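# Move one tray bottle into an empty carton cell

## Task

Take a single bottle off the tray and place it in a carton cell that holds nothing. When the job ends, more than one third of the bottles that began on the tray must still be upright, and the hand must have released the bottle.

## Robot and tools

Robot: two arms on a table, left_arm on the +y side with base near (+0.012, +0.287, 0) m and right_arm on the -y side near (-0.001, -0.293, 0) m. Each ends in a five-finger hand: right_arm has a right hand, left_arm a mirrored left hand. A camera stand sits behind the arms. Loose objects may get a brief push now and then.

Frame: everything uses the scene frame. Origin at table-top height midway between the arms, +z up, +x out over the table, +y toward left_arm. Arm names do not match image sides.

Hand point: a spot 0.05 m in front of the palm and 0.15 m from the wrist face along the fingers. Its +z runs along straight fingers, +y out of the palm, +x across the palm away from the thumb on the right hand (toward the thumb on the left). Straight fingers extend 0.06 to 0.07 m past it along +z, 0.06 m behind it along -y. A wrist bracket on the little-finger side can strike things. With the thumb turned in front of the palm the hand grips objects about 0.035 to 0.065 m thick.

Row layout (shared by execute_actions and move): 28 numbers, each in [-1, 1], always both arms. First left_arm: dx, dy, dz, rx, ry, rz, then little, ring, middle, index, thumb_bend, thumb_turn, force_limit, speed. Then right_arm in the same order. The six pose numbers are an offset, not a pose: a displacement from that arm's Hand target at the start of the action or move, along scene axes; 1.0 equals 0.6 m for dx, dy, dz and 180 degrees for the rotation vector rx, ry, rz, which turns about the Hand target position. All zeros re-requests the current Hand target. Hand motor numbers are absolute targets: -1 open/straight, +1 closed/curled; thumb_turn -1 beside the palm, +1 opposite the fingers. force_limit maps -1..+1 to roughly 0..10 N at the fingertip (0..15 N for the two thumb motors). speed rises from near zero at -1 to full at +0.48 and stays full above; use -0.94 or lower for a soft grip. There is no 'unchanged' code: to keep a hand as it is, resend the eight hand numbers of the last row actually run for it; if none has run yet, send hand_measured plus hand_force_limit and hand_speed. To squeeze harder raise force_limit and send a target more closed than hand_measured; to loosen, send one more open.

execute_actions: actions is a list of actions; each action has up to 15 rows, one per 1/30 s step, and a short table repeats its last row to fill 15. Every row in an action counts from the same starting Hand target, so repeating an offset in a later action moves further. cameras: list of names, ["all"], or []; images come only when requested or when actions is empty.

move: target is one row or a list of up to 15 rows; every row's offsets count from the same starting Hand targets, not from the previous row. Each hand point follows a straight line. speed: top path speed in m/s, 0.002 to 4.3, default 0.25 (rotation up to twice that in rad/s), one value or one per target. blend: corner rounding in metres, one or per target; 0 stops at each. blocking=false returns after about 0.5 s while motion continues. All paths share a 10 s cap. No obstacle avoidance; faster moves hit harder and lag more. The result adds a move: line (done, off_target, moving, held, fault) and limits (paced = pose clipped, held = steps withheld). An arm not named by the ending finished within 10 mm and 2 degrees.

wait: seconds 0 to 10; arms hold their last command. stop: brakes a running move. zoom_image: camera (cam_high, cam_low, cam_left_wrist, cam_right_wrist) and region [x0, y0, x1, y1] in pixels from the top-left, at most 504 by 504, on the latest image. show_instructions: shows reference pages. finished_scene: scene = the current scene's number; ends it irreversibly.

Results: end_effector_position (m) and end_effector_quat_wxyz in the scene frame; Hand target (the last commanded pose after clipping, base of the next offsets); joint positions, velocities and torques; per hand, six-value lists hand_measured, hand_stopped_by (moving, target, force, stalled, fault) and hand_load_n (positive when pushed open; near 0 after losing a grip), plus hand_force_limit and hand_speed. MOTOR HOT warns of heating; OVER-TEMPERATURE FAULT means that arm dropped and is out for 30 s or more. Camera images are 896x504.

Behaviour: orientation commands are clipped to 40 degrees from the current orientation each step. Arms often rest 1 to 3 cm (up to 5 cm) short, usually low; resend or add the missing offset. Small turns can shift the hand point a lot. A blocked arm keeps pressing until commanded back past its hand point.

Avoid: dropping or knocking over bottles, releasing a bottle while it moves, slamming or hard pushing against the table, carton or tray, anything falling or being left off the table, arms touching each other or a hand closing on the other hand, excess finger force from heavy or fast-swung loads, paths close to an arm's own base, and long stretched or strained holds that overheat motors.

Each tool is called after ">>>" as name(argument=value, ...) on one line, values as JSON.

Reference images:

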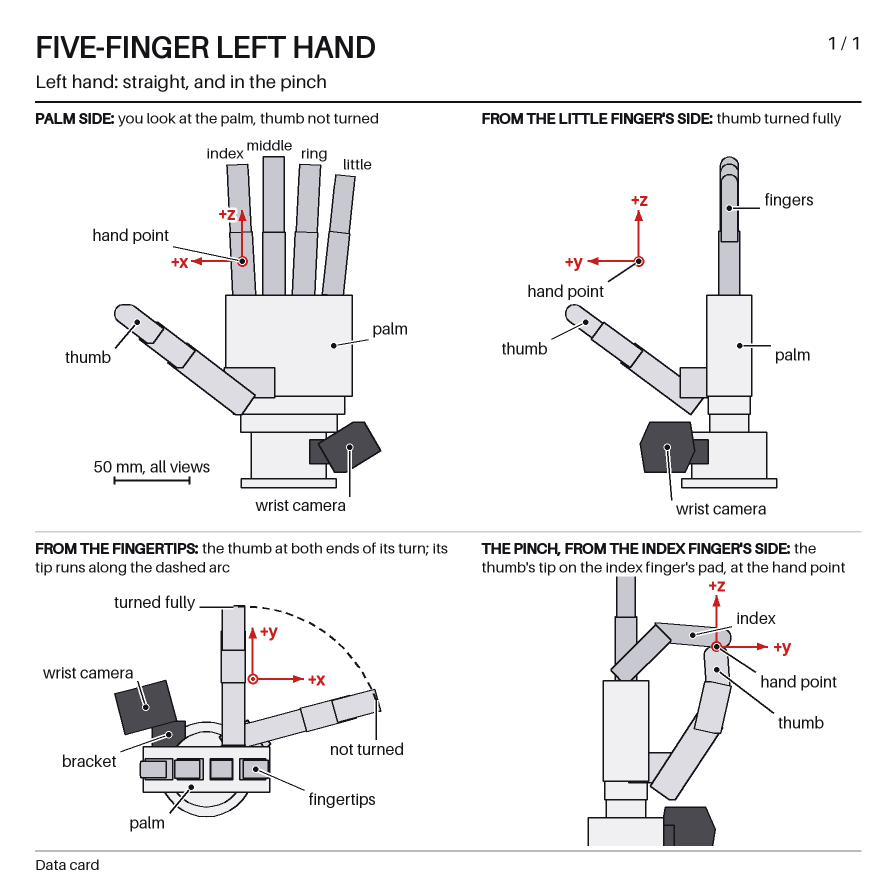

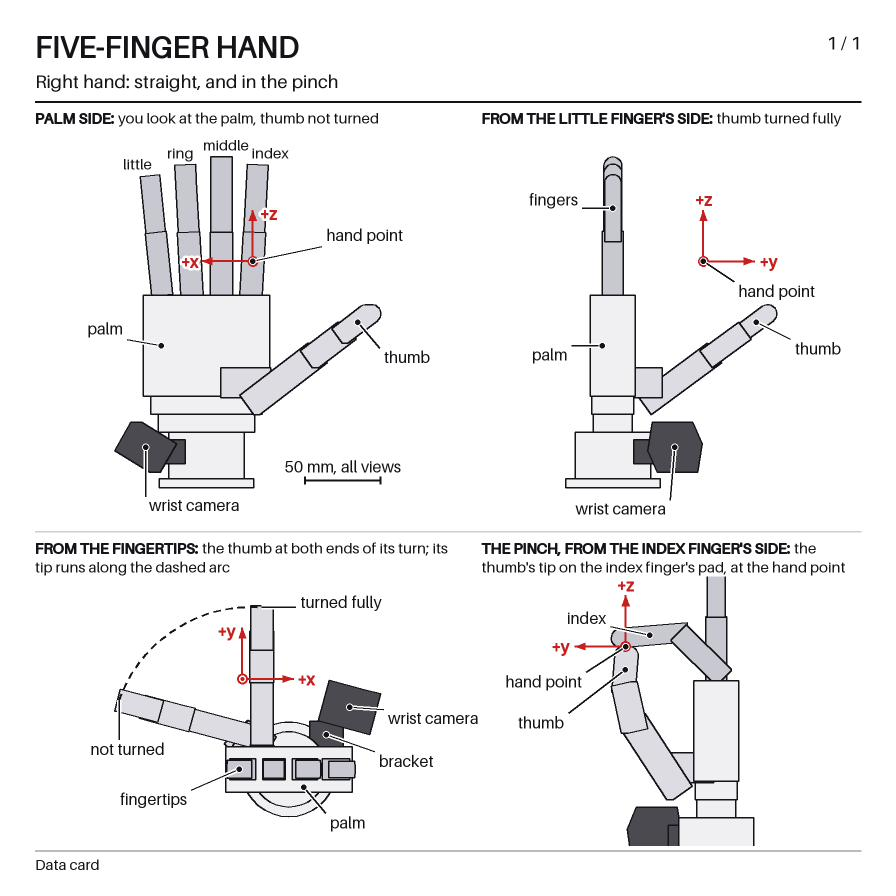

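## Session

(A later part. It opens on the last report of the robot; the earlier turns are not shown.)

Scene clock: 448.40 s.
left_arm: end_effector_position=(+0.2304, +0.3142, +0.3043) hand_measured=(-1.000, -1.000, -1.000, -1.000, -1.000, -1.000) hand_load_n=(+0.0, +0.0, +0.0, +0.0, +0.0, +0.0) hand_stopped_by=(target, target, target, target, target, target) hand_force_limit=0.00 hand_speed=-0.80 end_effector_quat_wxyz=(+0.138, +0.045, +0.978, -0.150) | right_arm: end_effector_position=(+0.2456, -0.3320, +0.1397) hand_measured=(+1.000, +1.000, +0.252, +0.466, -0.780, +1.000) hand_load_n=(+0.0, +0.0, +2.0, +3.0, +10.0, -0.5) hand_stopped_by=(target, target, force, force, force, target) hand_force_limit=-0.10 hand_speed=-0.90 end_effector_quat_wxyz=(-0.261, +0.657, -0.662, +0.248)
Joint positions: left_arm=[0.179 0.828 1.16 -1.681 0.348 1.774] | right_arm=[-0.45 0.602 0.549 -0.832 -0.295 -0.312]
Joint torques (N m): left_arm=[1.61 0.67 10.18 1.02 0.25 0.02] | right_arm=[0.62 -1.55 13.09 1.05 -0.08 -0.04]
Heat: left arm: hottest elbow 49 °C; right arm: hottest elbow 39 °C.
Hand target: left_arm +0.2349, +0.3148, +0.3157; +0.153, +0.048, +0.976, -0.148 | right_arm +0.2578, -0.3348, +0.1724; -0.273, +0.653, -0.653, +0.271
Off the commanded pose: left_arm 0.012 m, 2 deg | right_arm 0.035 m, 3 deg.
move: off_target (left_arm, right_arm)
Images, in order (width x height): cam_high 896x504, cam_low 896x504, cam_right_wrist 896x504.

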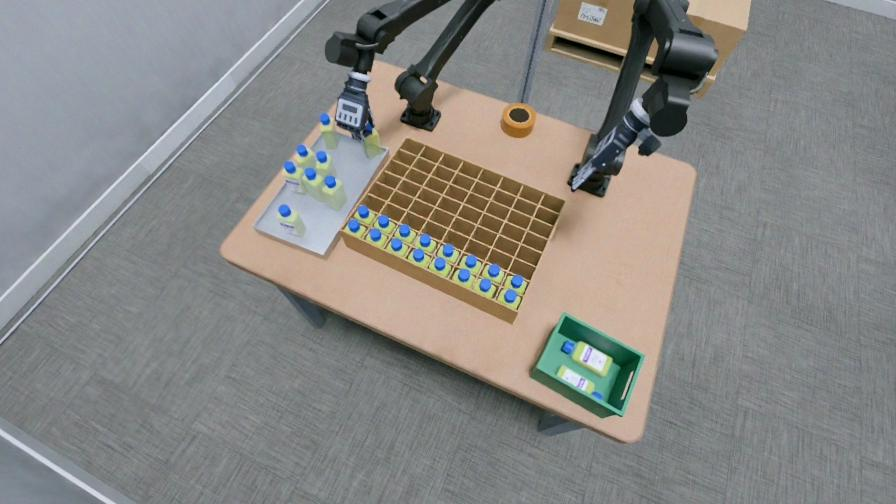

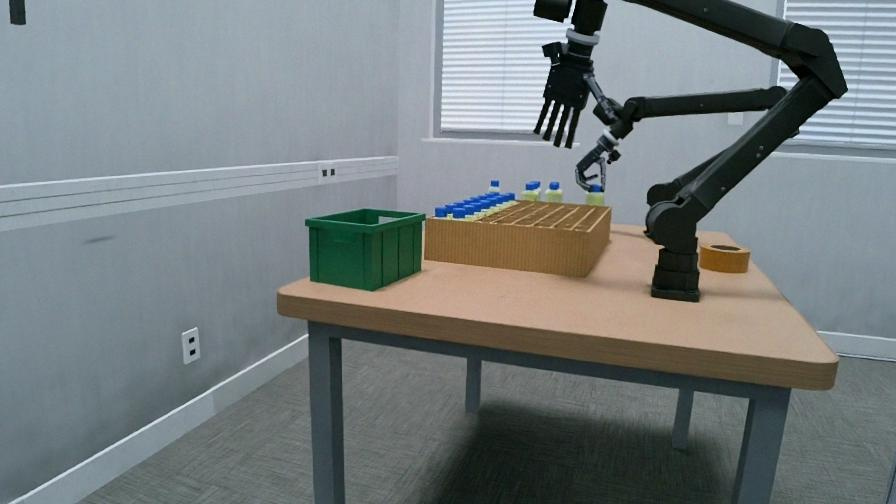

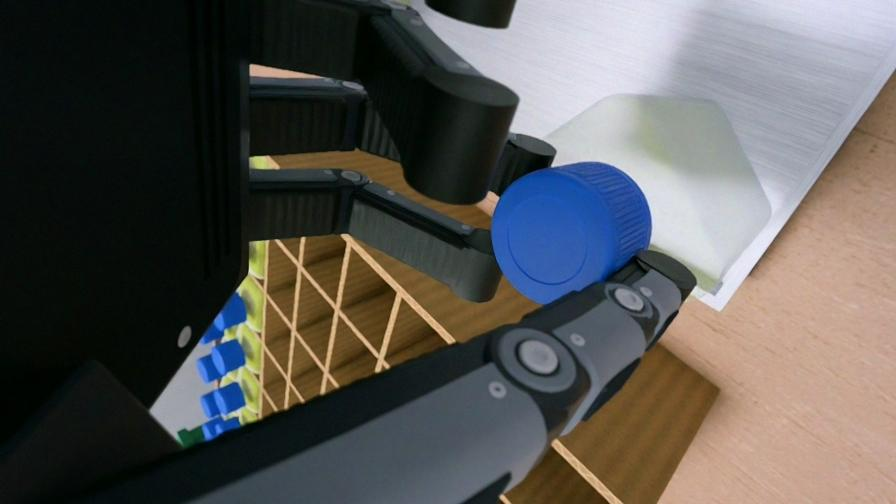

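>>> move(target=[0,0,0,0,0,0,-1,-1,-1,-1,-1,-1,0,-0.8,0.015,0,0.03,0,0,0,1,1,0.75,0.75,-0.25,1,-0.1,-0.9], speed=0.06, cameras=["cam_low","cam_right_wrist"])

>>> zoom_image(camera="cam_low", region=[560, 130, 640, 200])

Scene clock: 458.23 s.
left_arm: end_effector_position=(+0.2304, +0.3142, +0.3043) hand_measured=(-1.000, -1.000, -1.000, -1.000, -1.000, -1.000) hand_load_n=(+0.0, +0.0, +0.0, +0.0, +0.0, +0.0) hand_stopped_by=(target, target, target, target, target, target) hand_force_limit=0.00 hand_speed=-0.80 end_effector_quat_wxyz=(+0.138, +0.045, +0.978, -0.150) | right_arm: end_effector_position=(+0.2518, -0.3315, +0.1580) hand_measured=(+1.000, +1.000, +0.252, +0.466, -0.780, +1.000) hand_load_n=(+0.0, +0.0, +3.0, +3.5, +9.5, -1.0) hand_stopped_by=(target, target, force, force, force, target) hand_force_limit=-0.10 hand_speed=-0.90 end_effector_quat_wxyz=(-0.261, +0.658, -0.661, +0.249)
Joint positions: left_arm=[0.179 0.828 1.16 -1.681 0.348 1.774] | right_arm=[-0.434 0.619 0.601 -0.863 -0.284 -0.3]
Joint torques (N m): left_arm=[0.91 1.03 10.04 1.01 0.28 0.02] | right_arm=[1.08 -0.73 13.27 1.35 0 -0.02]
Heat: left arm: hottest elbow 49 °C; right arm: hottest elbow 40 °C.
Hand target: left_arm +0.2349, +0.3148, +0.3157; +0.153, +0.048, +0.976, -0.148 | right_arm +0.2668, -0.3348, +0.1903; -0.273, +0.653, -0.653, +0.271
Off the commanded pose: left_arm 0.012 m, 2 deg | right_arm 0.036 m, 3 deg.
move: off_target (left_arm, right_arm)
Images, in order (width x height): cam_low 896x504, cam_right_wrist 896x504.

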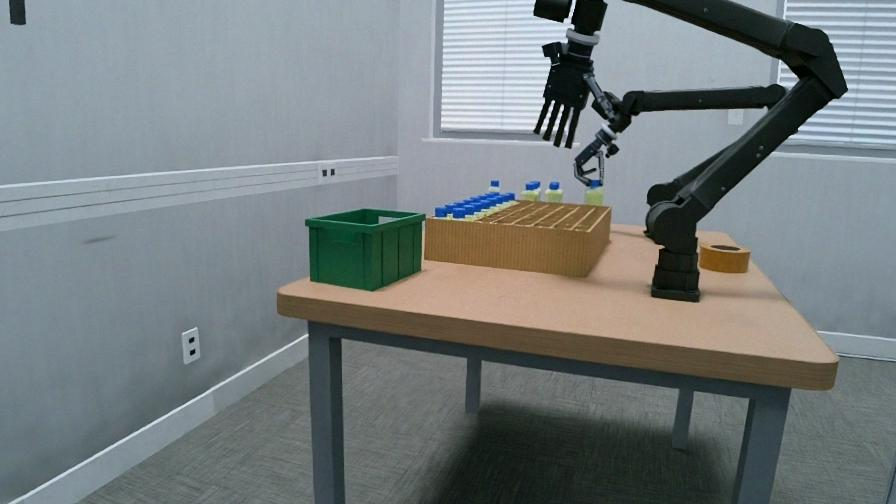

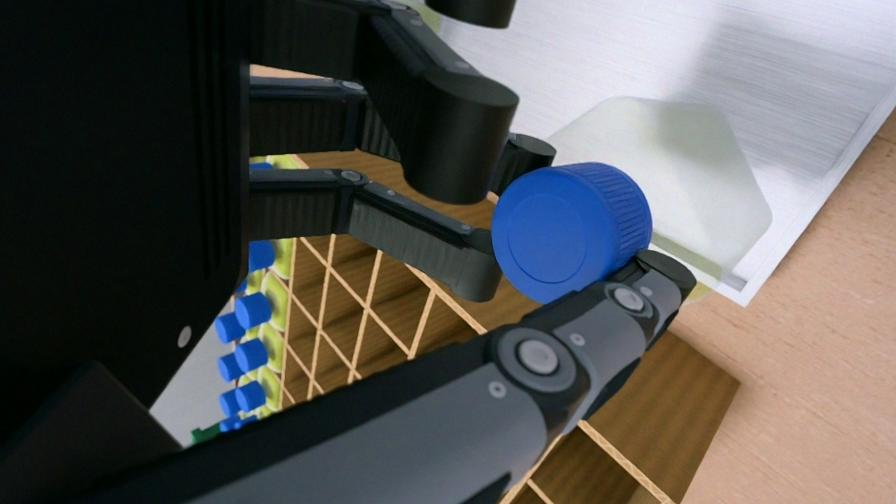

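Scaled by 6.300 from the camera's 896x504 image, which has a finer 1280x720 frame.

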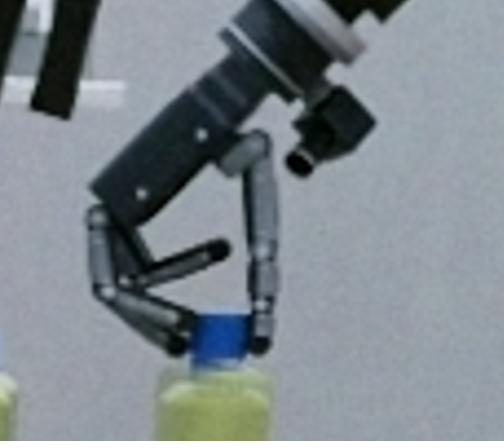

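>>> zoom_image(camera="cam_low", region=[410, 160, 690, 310])

>>> execute_actions(actions=[[[0,0,0,0,0,0,-1,-1,-1,-1,-1,-1,0,-0.8,0,0,0.1,0,0,0,1,1,0.75,0.75,-0.25,1,-0.1,-0.9]]], cameras=["cam_high","cam_low","cam_right_wrist"])

Scaled by 1.800 from the camera's 896x504 image, which has a finer 1280x720 frame.

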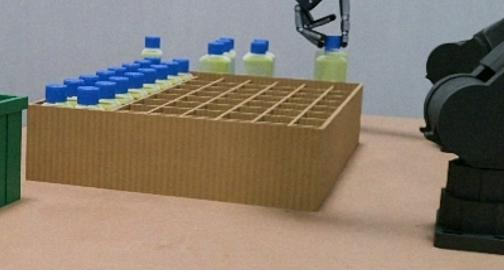

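Scene clock: 480.50 s.
left_arm: end_effector_position=(+0.2304, +0.3142, +0.3043) hand_measured=(-1.000, -1.000, -1.000, -1.000, -1.000, -1.000) hand_load_n=(+0.0, +0.0, +0.0, +0.0, +0.0, +0.0) hand_stopped_by=(target, target, target, target, target, target) hand_force_limit=0.00 hand_speed=-0.80 end_effector_quat_wxyz=(+0.138, +0.045, +0.978, -0.150) | right_arm: end_effector_position=(+0.2571, -0.3327, +0.2214) hand_measured=(+1.000, +1.000, +0.252, +0.466, -0.780, +1.000) hand_load_n=(+0.5, +0.0, +3.5, +1.5, +8.5, -1.0) hand_stopped_by=(target, target, force, force, force, target) hand_force_limit=-0.10 hand_speed=-0.90 end_effector_quat_wxyz=(-0.262, +0.657, -0.661, +0.250)
Joint positions: left_arm=[0.179 0.828 1.16 -1.681 0.348 1.774] | right_arm=[-0.429 0.645 0.774 -1.004 -0.282 -0.296]
Joint torques (N m): left_arm=[1.03 0.85 10.13 0.9 0.25 0.05] | right_arm=[0.62 -0.97 12.6 1.44 -0.06 -0.04]
Heat: left arm: hottest elbow 49 °C; right arm: hottest elbow 47 °C.
Hand target: left_arm +0.2349, +0.3148, +0.3157; +0.153, +0.048, +0.976, -0.148 | right_arm +0.2668, -0.3348, +0.2503; -0.273, +0.653, -0.653, +0.271
Off the commanded pose: left_arm 0.012 m, 2 deg | right_arm 0.030 m, 3 deg.
Images, in order (width x height): cam_high 896x504, cam_low 896x504, cam_right_wrist 896x504.

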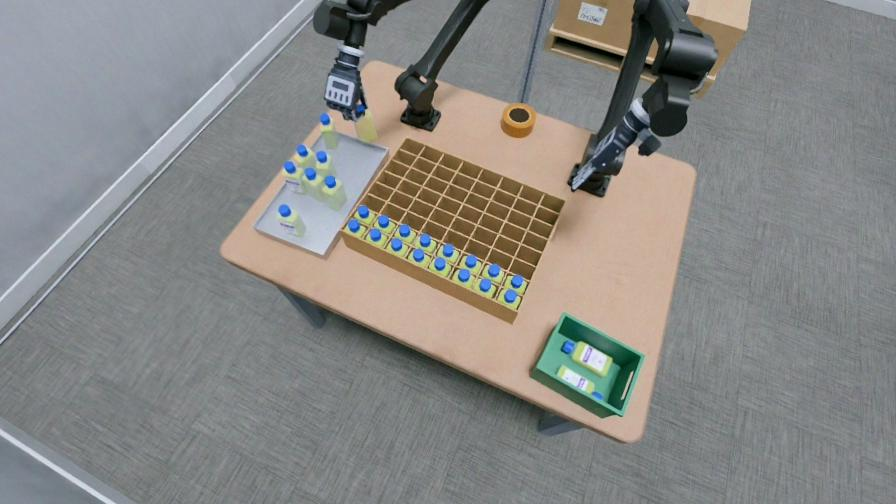

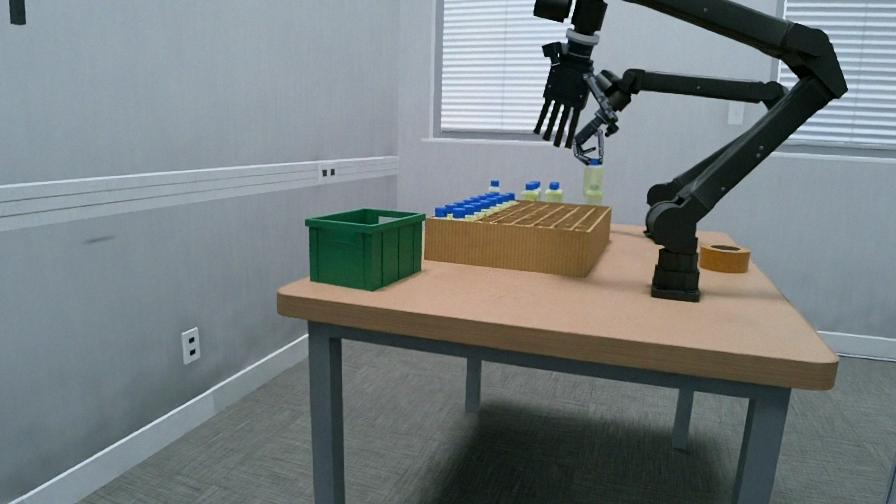

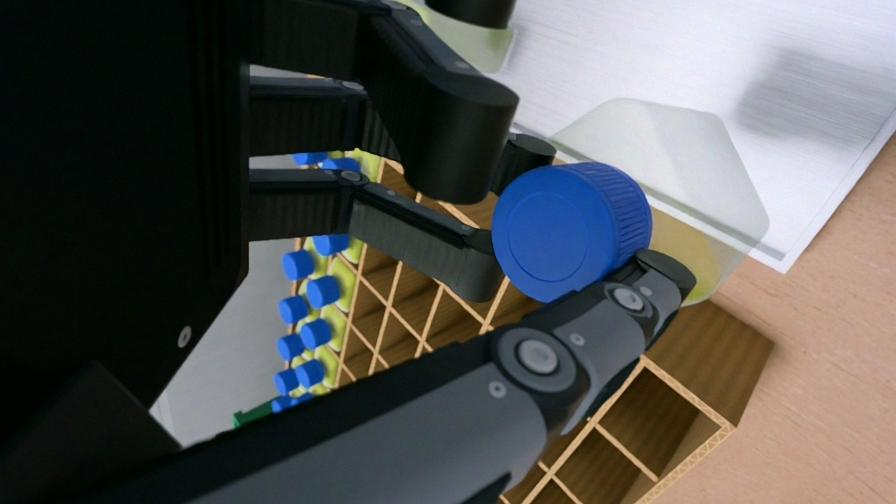

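>>> zoom_image(camera="cam_high", region=[320, 90, 460, 250])

>>> zoom_image(camera="cam_low", region=[540, 110, 660, 230])

Scaled by 3.150 from the camera's 896x504 image, which has a finer 1280x720 frame.

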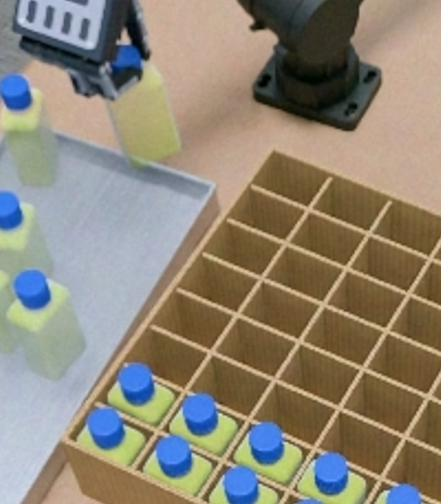

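Scaled by 4.200 from the camera's 896x504 image, which has a finer 1280x720 frame.

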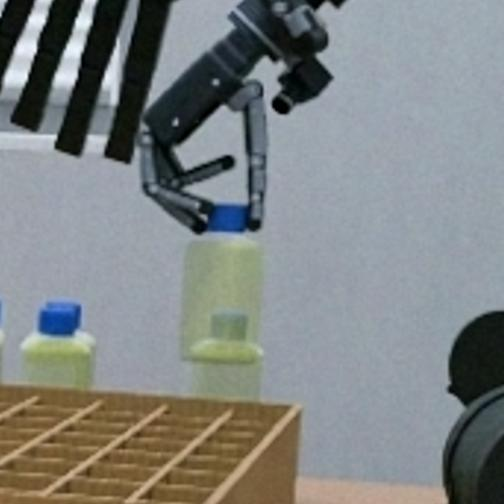

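>>> zoom_image(camera="cam_high", region=[330, 90, 400, 150])

>>> zoom_image(camera="cam_right_wrist", region=[480, 60, 840, 320])

>>> zoom_image(camera="cam_low", region=[570, 140, 620, 220])

Scaled by 7.200 from the camera's 896x504 image, which has a finer 1280x720 frame.

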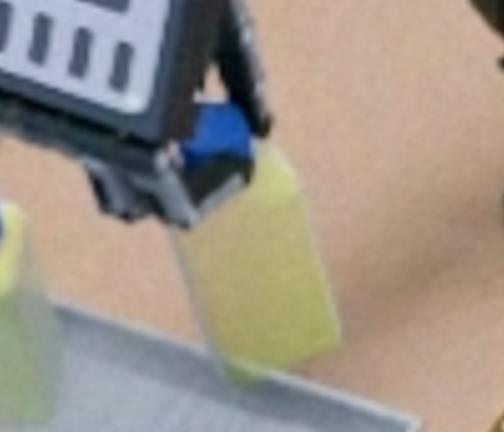

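Scaled by 1.400 from the camera's 896x504 image, which has a finer 1280x720 frame.

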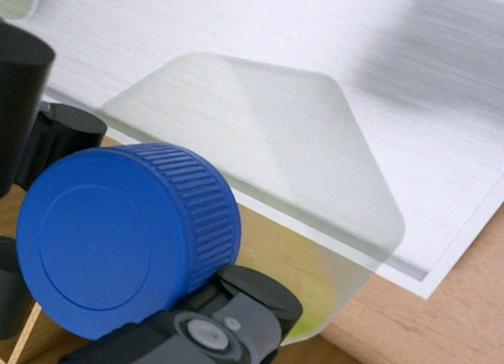

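Scaled by 6.300 from the camera's 896x504 image, which has a finer 1280x720 frame.

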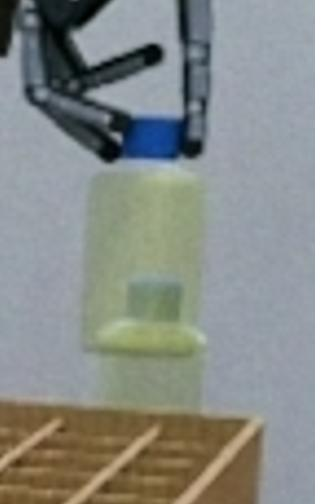

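>>> move(target=[0,0,0,0,0,0,-1,-1,-1,-1,-1,-1,0,-0.8,0.062,0.146,0.091,0,0,-0.294,1,1,0.75,0.75,-0.25,1,-0.1,-0.9], speed=0.15, cameras=["cam_high","cam_low","cam_right_wrist"])

>>> zoom_image(camera="cam_high", region=[350, 60, 470, 180])

>>> zoom_image(camera="cam_low", region=[530, 110, 650, 230])

Scene clock: 539.63 s.
left_arm: end_effector_position=(+0.2304, +0.3142, +0.3043) hand_measured=(-1.000, -1.000, -1.000, -1.000, -1.000, -1.000) hand_load_n=(+0.0, +0.0, +0.0, +0.0, +0.0, +0.0) hand_stopped_by=(target, target, target, target, target, target) hand_force_limit=0.00 hand_speed=-0.80 end_effector_quat_wxyz=(+0.138, +0.045, +0.978, -0.150) | right_arm: end_effector_position=(+0.2931, -0.2537, +0.2789) hand_measured=(+1.000, +1.000, +0.252, +0.466, -0.780, +1.000) hand_load_n=(+0.0, +0.0, +4.0, +1.5, +8.5, -0.5) hand_stopped_by=(target, target, force, force, force, target) hand_force_limit=-0.10 hand_speed=-0.90 end_effector_quat_wxyz=(+0.097, -0.305, +0.875, -0.364)
Joint positions: left_arm=[0.179 0.828 1.16 -1.681 0.348 1.774] | right_arm=[0.402 0.94 1.092 -1.561 0.759 1.262]
Joint torques (N m): left_arm=[1.2 1.2 10.19 0.84 0.31 0.04] | right_arm=[0.91 -3.19 12.08 0.38 1 -0.02]
Heat: left arm: hottest elbow 50 °C; right arm: hottest elbow 48 °C.
Hand target: left_arm +0.2349, +0.3148, +0.3157; +0.153, +0.048, +0.976, -0.148 | right_arm +0.3041, -0.2472, +0.3048; +0.123, -0.294, +0.875, -0.364
Off the commanded pose: left_arm 0.012 m, 2 deg | right_arm 0.029 m, 3 deg.
move: off_target (left_arm, right_arm)
Images, in order (width x height): cam_high 896x504, cam_low 896x504, cam_right_wrist 896x504.

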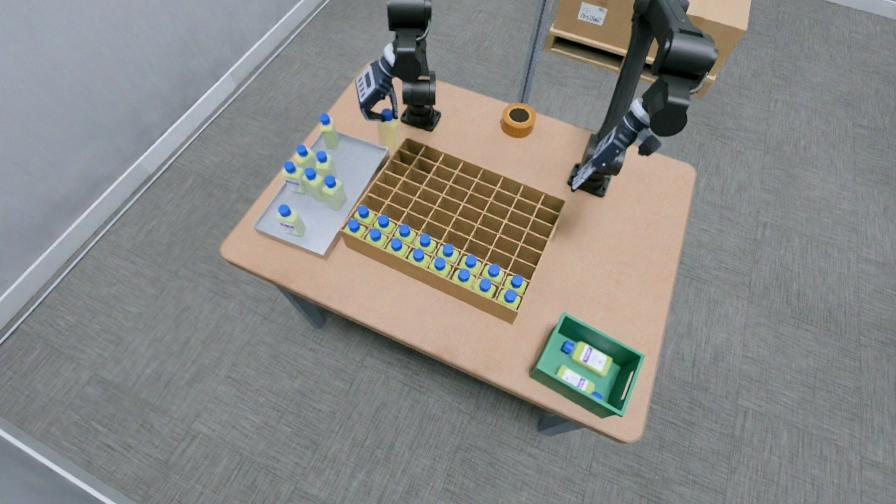

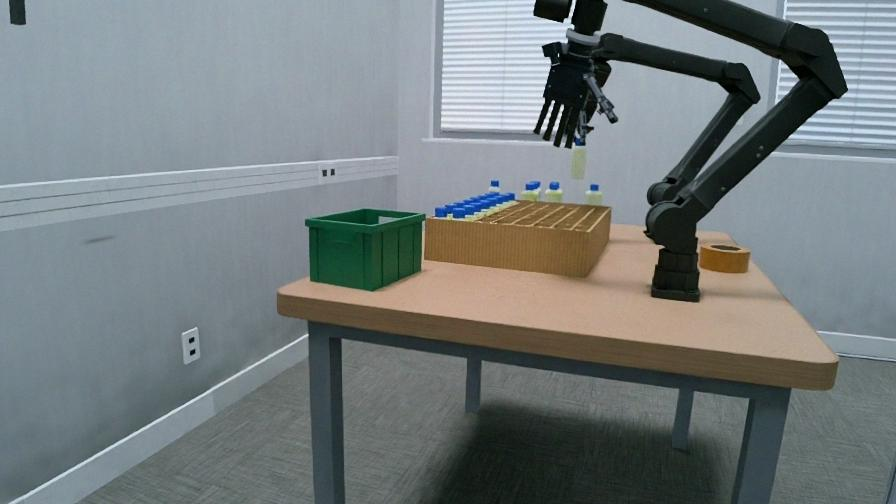

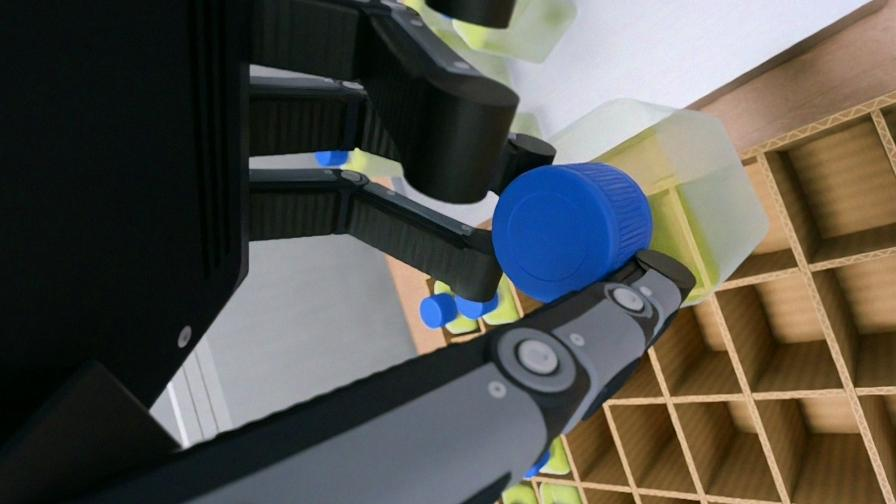

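Scaled by 4.200 from the camera's 896x504 image, which has a finer 1280x720 frame.

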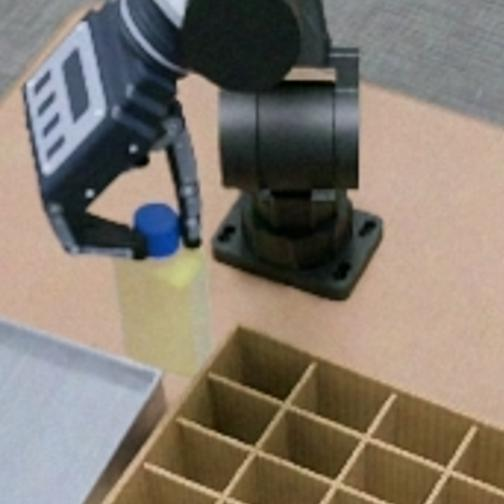

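Scaled by 4.200 from the camera's 896x504 image, which has a finer 1280x720 frame.

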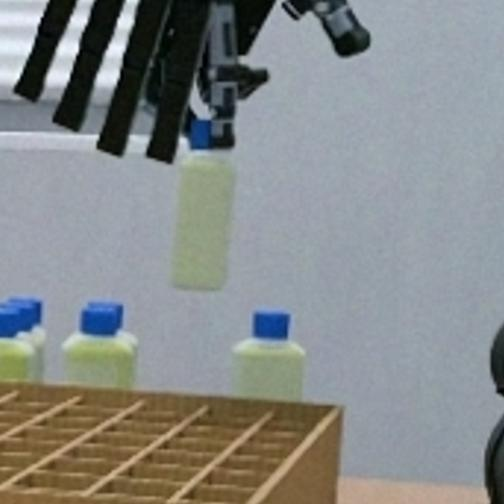

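>>> zoom_image(camera="cam_high", region=[365, 100, 415, 160])

>>> zoom_image(camera="cam_low", region=[550, 130, 610, 190])

Scaled by 8.400 from the camera's 896x504 image, which has a finer 1280x720 frame.

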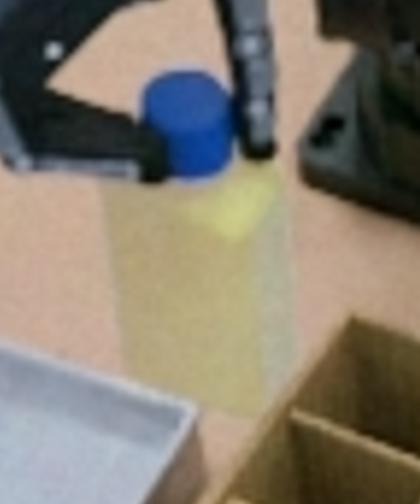

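Scaled by 8.400 from the camera's 896x504 image, which has a finer 1280x720 frame.

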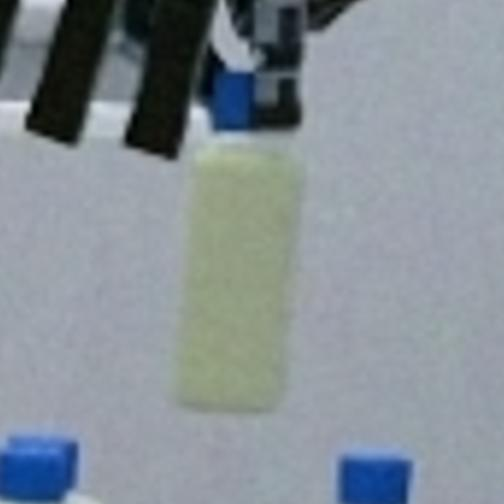

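>>> move(target=[0,0,0,0,0,0,-1,-1,-1,-1,-1,-1,0,-0.8,0.042,0.05,-0.05,0.0133,0.01,-0.022,1,1,0.75,0.75,-0.25,1,-0.1,-0.9], speed=0.1, cameras=["cam_high","cam_low","cam_right_wrist"])

>>> zoom_image(camera="cam_high", region=[350, 90, 450, 190])

>>> zoom_image(camera="cam_low", region=[530, 130, 630, 230])

>>> zoom_image(camera="cam_right_wrist", region=[480, 60, 896, 380])

Scene clock: 600.10 s.
left_arm: end_effector_position=(+0.2304, +0.3142, +0.3043) hand_measured=(-1.000, -1.000, -1.000, -1.000, -1.000, -1.000) hand_load_n=(+0.0, +0.0, +0.0, +0.0, +0.0, +0.0) hand_stopped_by=(target, target, target, target, target, target) hand_force_limit=0.00 hand_speed=-0.80 end_effector_quat_wxyz=(+0.138, +0.045, +0.978, -0.150) | right_arm: end_effector_position=(+0.3177, -0.2258, +0.2499) hand_measured=(+1.000, +1.000, +0.252, +0.466, -0.780, +1.000) hand_load_n=(+0.0, +0.5, +3.5, +1.5, +8.5, -0.5) hand_stopped_by=(target, target, force, force, force, target) hand_force_limit=-0.10 hand_speed=-0.90 end_effector_quat_wxyz=(+0.077, -0.276, +0.892, -0.349)
Joint positions: left_arm=[0.179 0.828 1.16 -1.681 0.348 1.774] | right_arm=[0.438 1.07 1.109 -1.562 0.73 1.415]
Joint torques (N m): left_arm=[1.03 0.91 10.26 0.9 0.21 0.06] | right_arm=[0.85 -5.25 11.88 0.08 0.76 -0.03]
Heat: left arm: hottest elbow 50 °C; right arm: hottest elbow 46 °C.
Hand target: left_arm +0.2349, +0.3148, +0.3157; +0.153, +0.048, +0.976, -0.148 | right_arm +0.3292, -0.2172, +0.2749; +0.103, -0.266, +0.894, -0.345
Off the commanded pose: left_arm 0.012 m, 2 deg | right_arm 0.029 m, 3 deg.
move: off_target (left_arm, right_arm)
Images, in order (width x height): cam_high 896x504, cam_low 896x504, cam_right_wrist 896x504.

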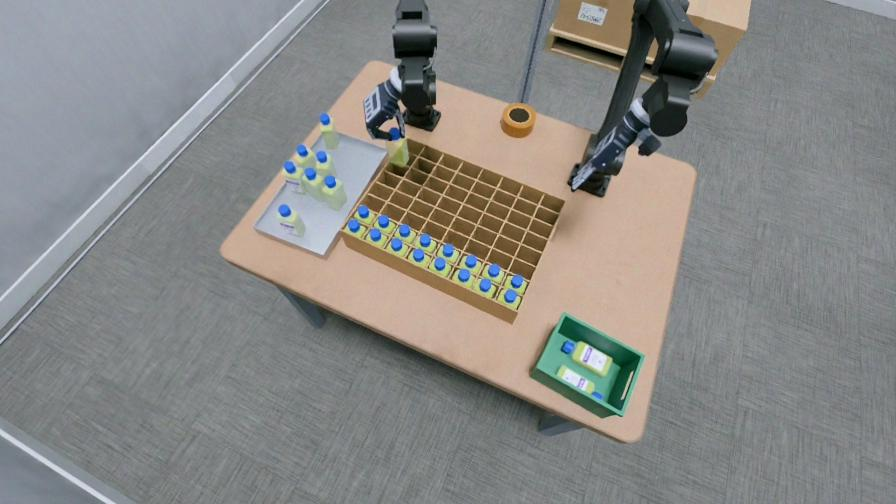

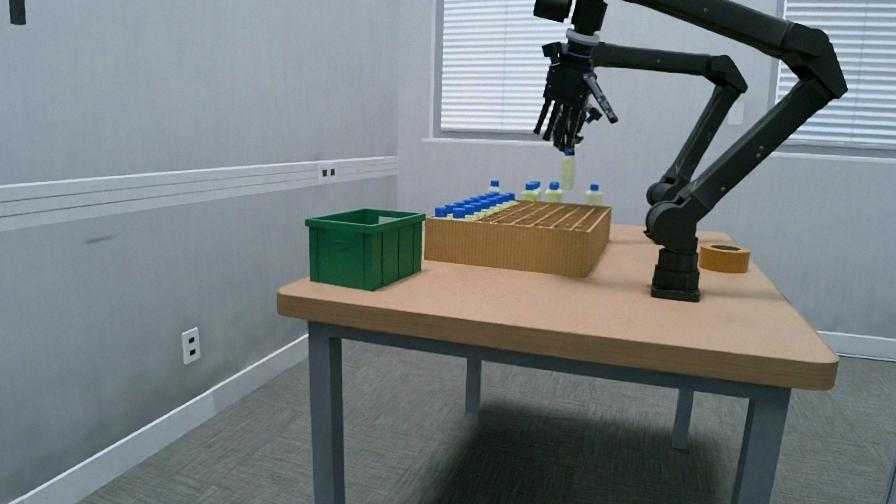

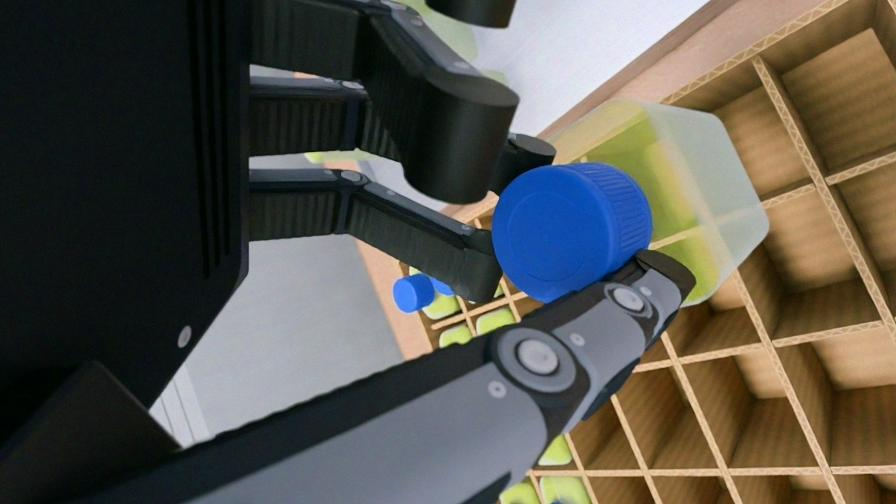

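Scaled by 5.040 from the camera's 896x504 image, which has a finer 1280x720 frame.

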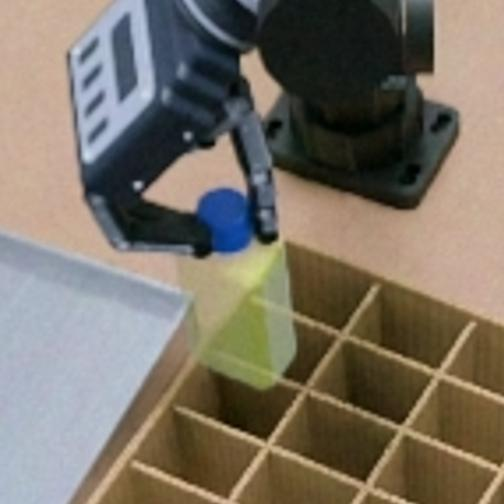

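Scaled by 5.040 from the camera's 896x504 image, which has a finer 1280x720 frame.

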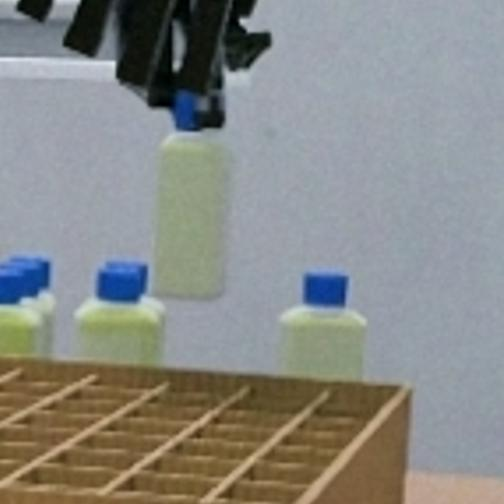

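Scaled by 1.212 from the camera's 896x504 image, which has a finer 1280x720 frame.

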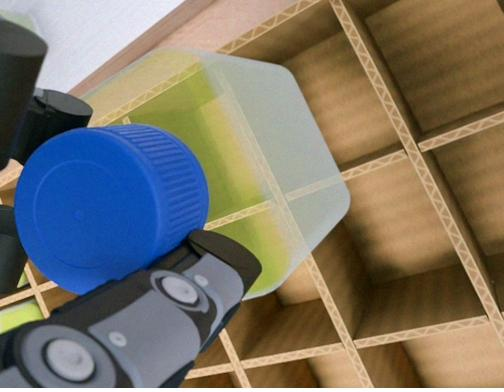

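>>> move(target=[0,0,0,0,0,0,-1,-1,-1,-1,-1,-1,0,-0.8,-0.009,-0.01,-0.065,0.003,0.002,0.006,1,1,0.75,0.75,-0.25,1,-0.1,-0.9], speed=0.1, cameras=["cam_high","cam_low","cam_right_wrist"])

>>> zoom_image(camera="cam_high", region=[360, 100, 440, 190])

>>> zoom_image(camera="cam_low", region=[530, 130, 630, 230])

>>> zoom_image(camera="cam_right_wrist", region=[480, 60, 896, 380])

Scene clock: 644.73 s.
left_arm: end_effector_position=(+0.2304, +0.3142, +0.3043) hand_measured=(-1.000, -1.000, -1.000, -1.000, -1.000, -1.000) hand_load_n=(+0.0, +0.0, +0.0, +0.0, +0.0, +0.0) hand_stopped_by=(target, target, target, target, target, target) hand_force_limit=0.00 hand_speed=-0.80 end_effector_quat_wxyz=(+0.138, +0.045, +0.978, -0.150) | right_arm: end_effector_position=(+0.3219, -0.2211, +0.2296) hand_measured=(+1.000, +1.000, +0.252, +0.466, -0.780, +1.000) hand_load_n=(+0.0, +0.0, +3.5, +1.5, +8.5, -0.5) hand_stopped_by=(target, target, force, force, force, target) hand_force_limit=-0.10 hand_speed=-0.90 end_effector_quat_wxyz=(+0.093, -0.280, +0.893, -0.341)
Joint positions: left_arm=[0.179 0.828 1.16 -1.681 0.348 1.774] | right_arm=[0.437 1.056 1.045 -1.464 0.717 1.388]
Joint torques (N m): left_arm=[1.38 0.97 10.18 0.84 0.26 0.05] | right_arm=[-0.56 -6.18 7.56 1.09 0.66 -0.24]
Heat: left arm: hottest elbow 50 °C; right arm: hottest elbow 46 °C.
Hand target: left_arm +0.2349, +0.3148, +0.3157; +0.153, +0.048, +0.976, -0.148 | right_arm +0.3238, -0.2232, +0.2358; +0.104, -0.275, +0.894, -0.339
Off the commanded pose: left_arm 0.012 m, 2 deg | right_arm 0.007 m, 1 deg.
move: off_target (left_arm)
Images, in order (width x height): cam_high 896x504, cam_low 896x504, cam_right_wrist 896x504.

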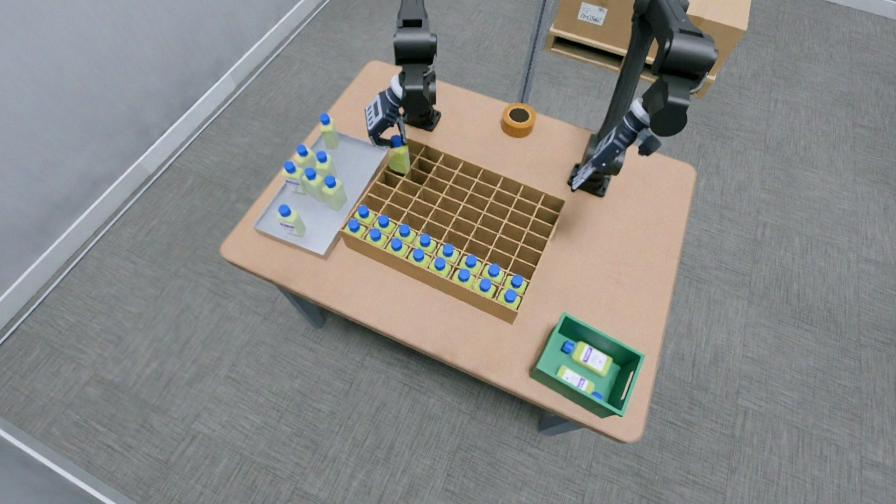

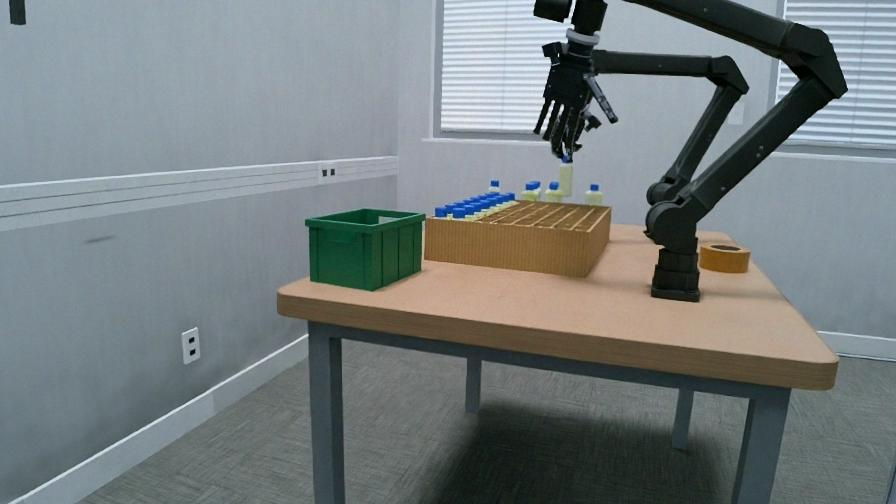

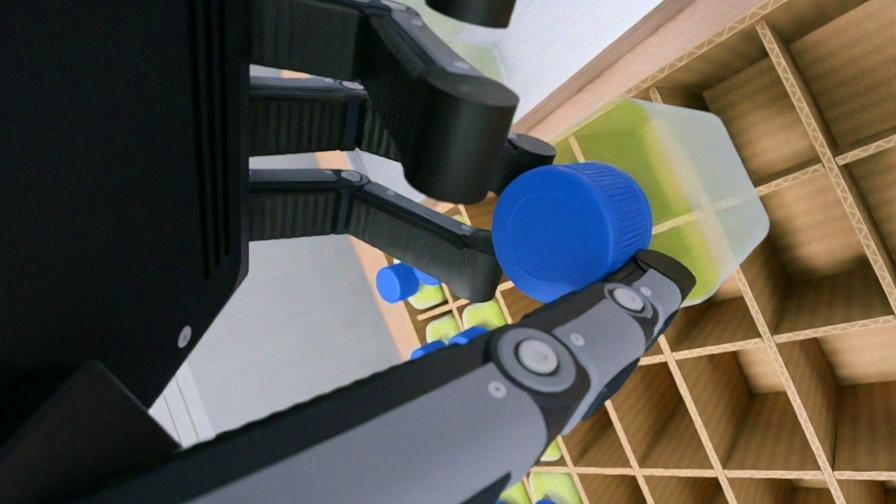

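Scaled by 5.600 from the camera's 896x504 image, which has a finer 1280x720 frame.

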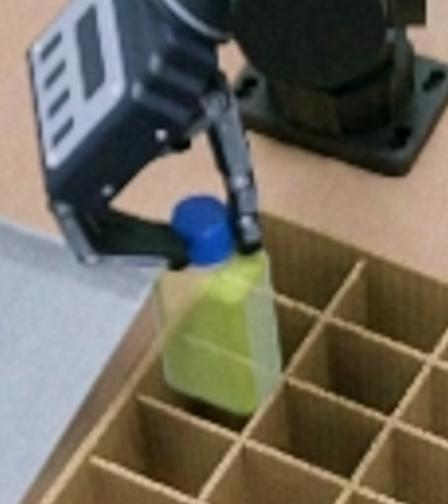

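Scaled by 5.040 from the camera's 896x504 image, which has a finer 1280x720 frame.

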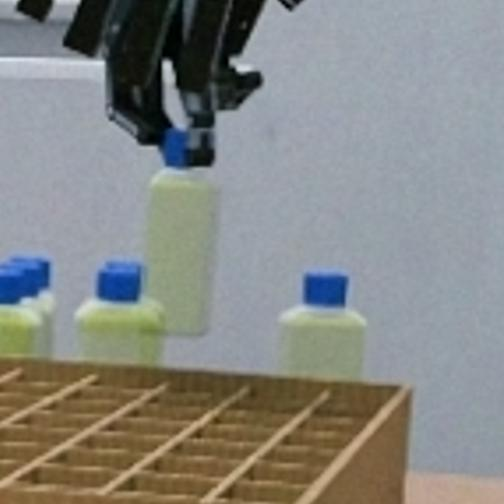

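Scaled by 1.212 from the camera's 896x504 image, which has a finer 1280x720 frame.

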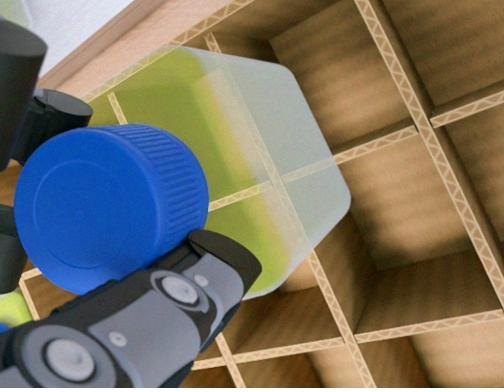

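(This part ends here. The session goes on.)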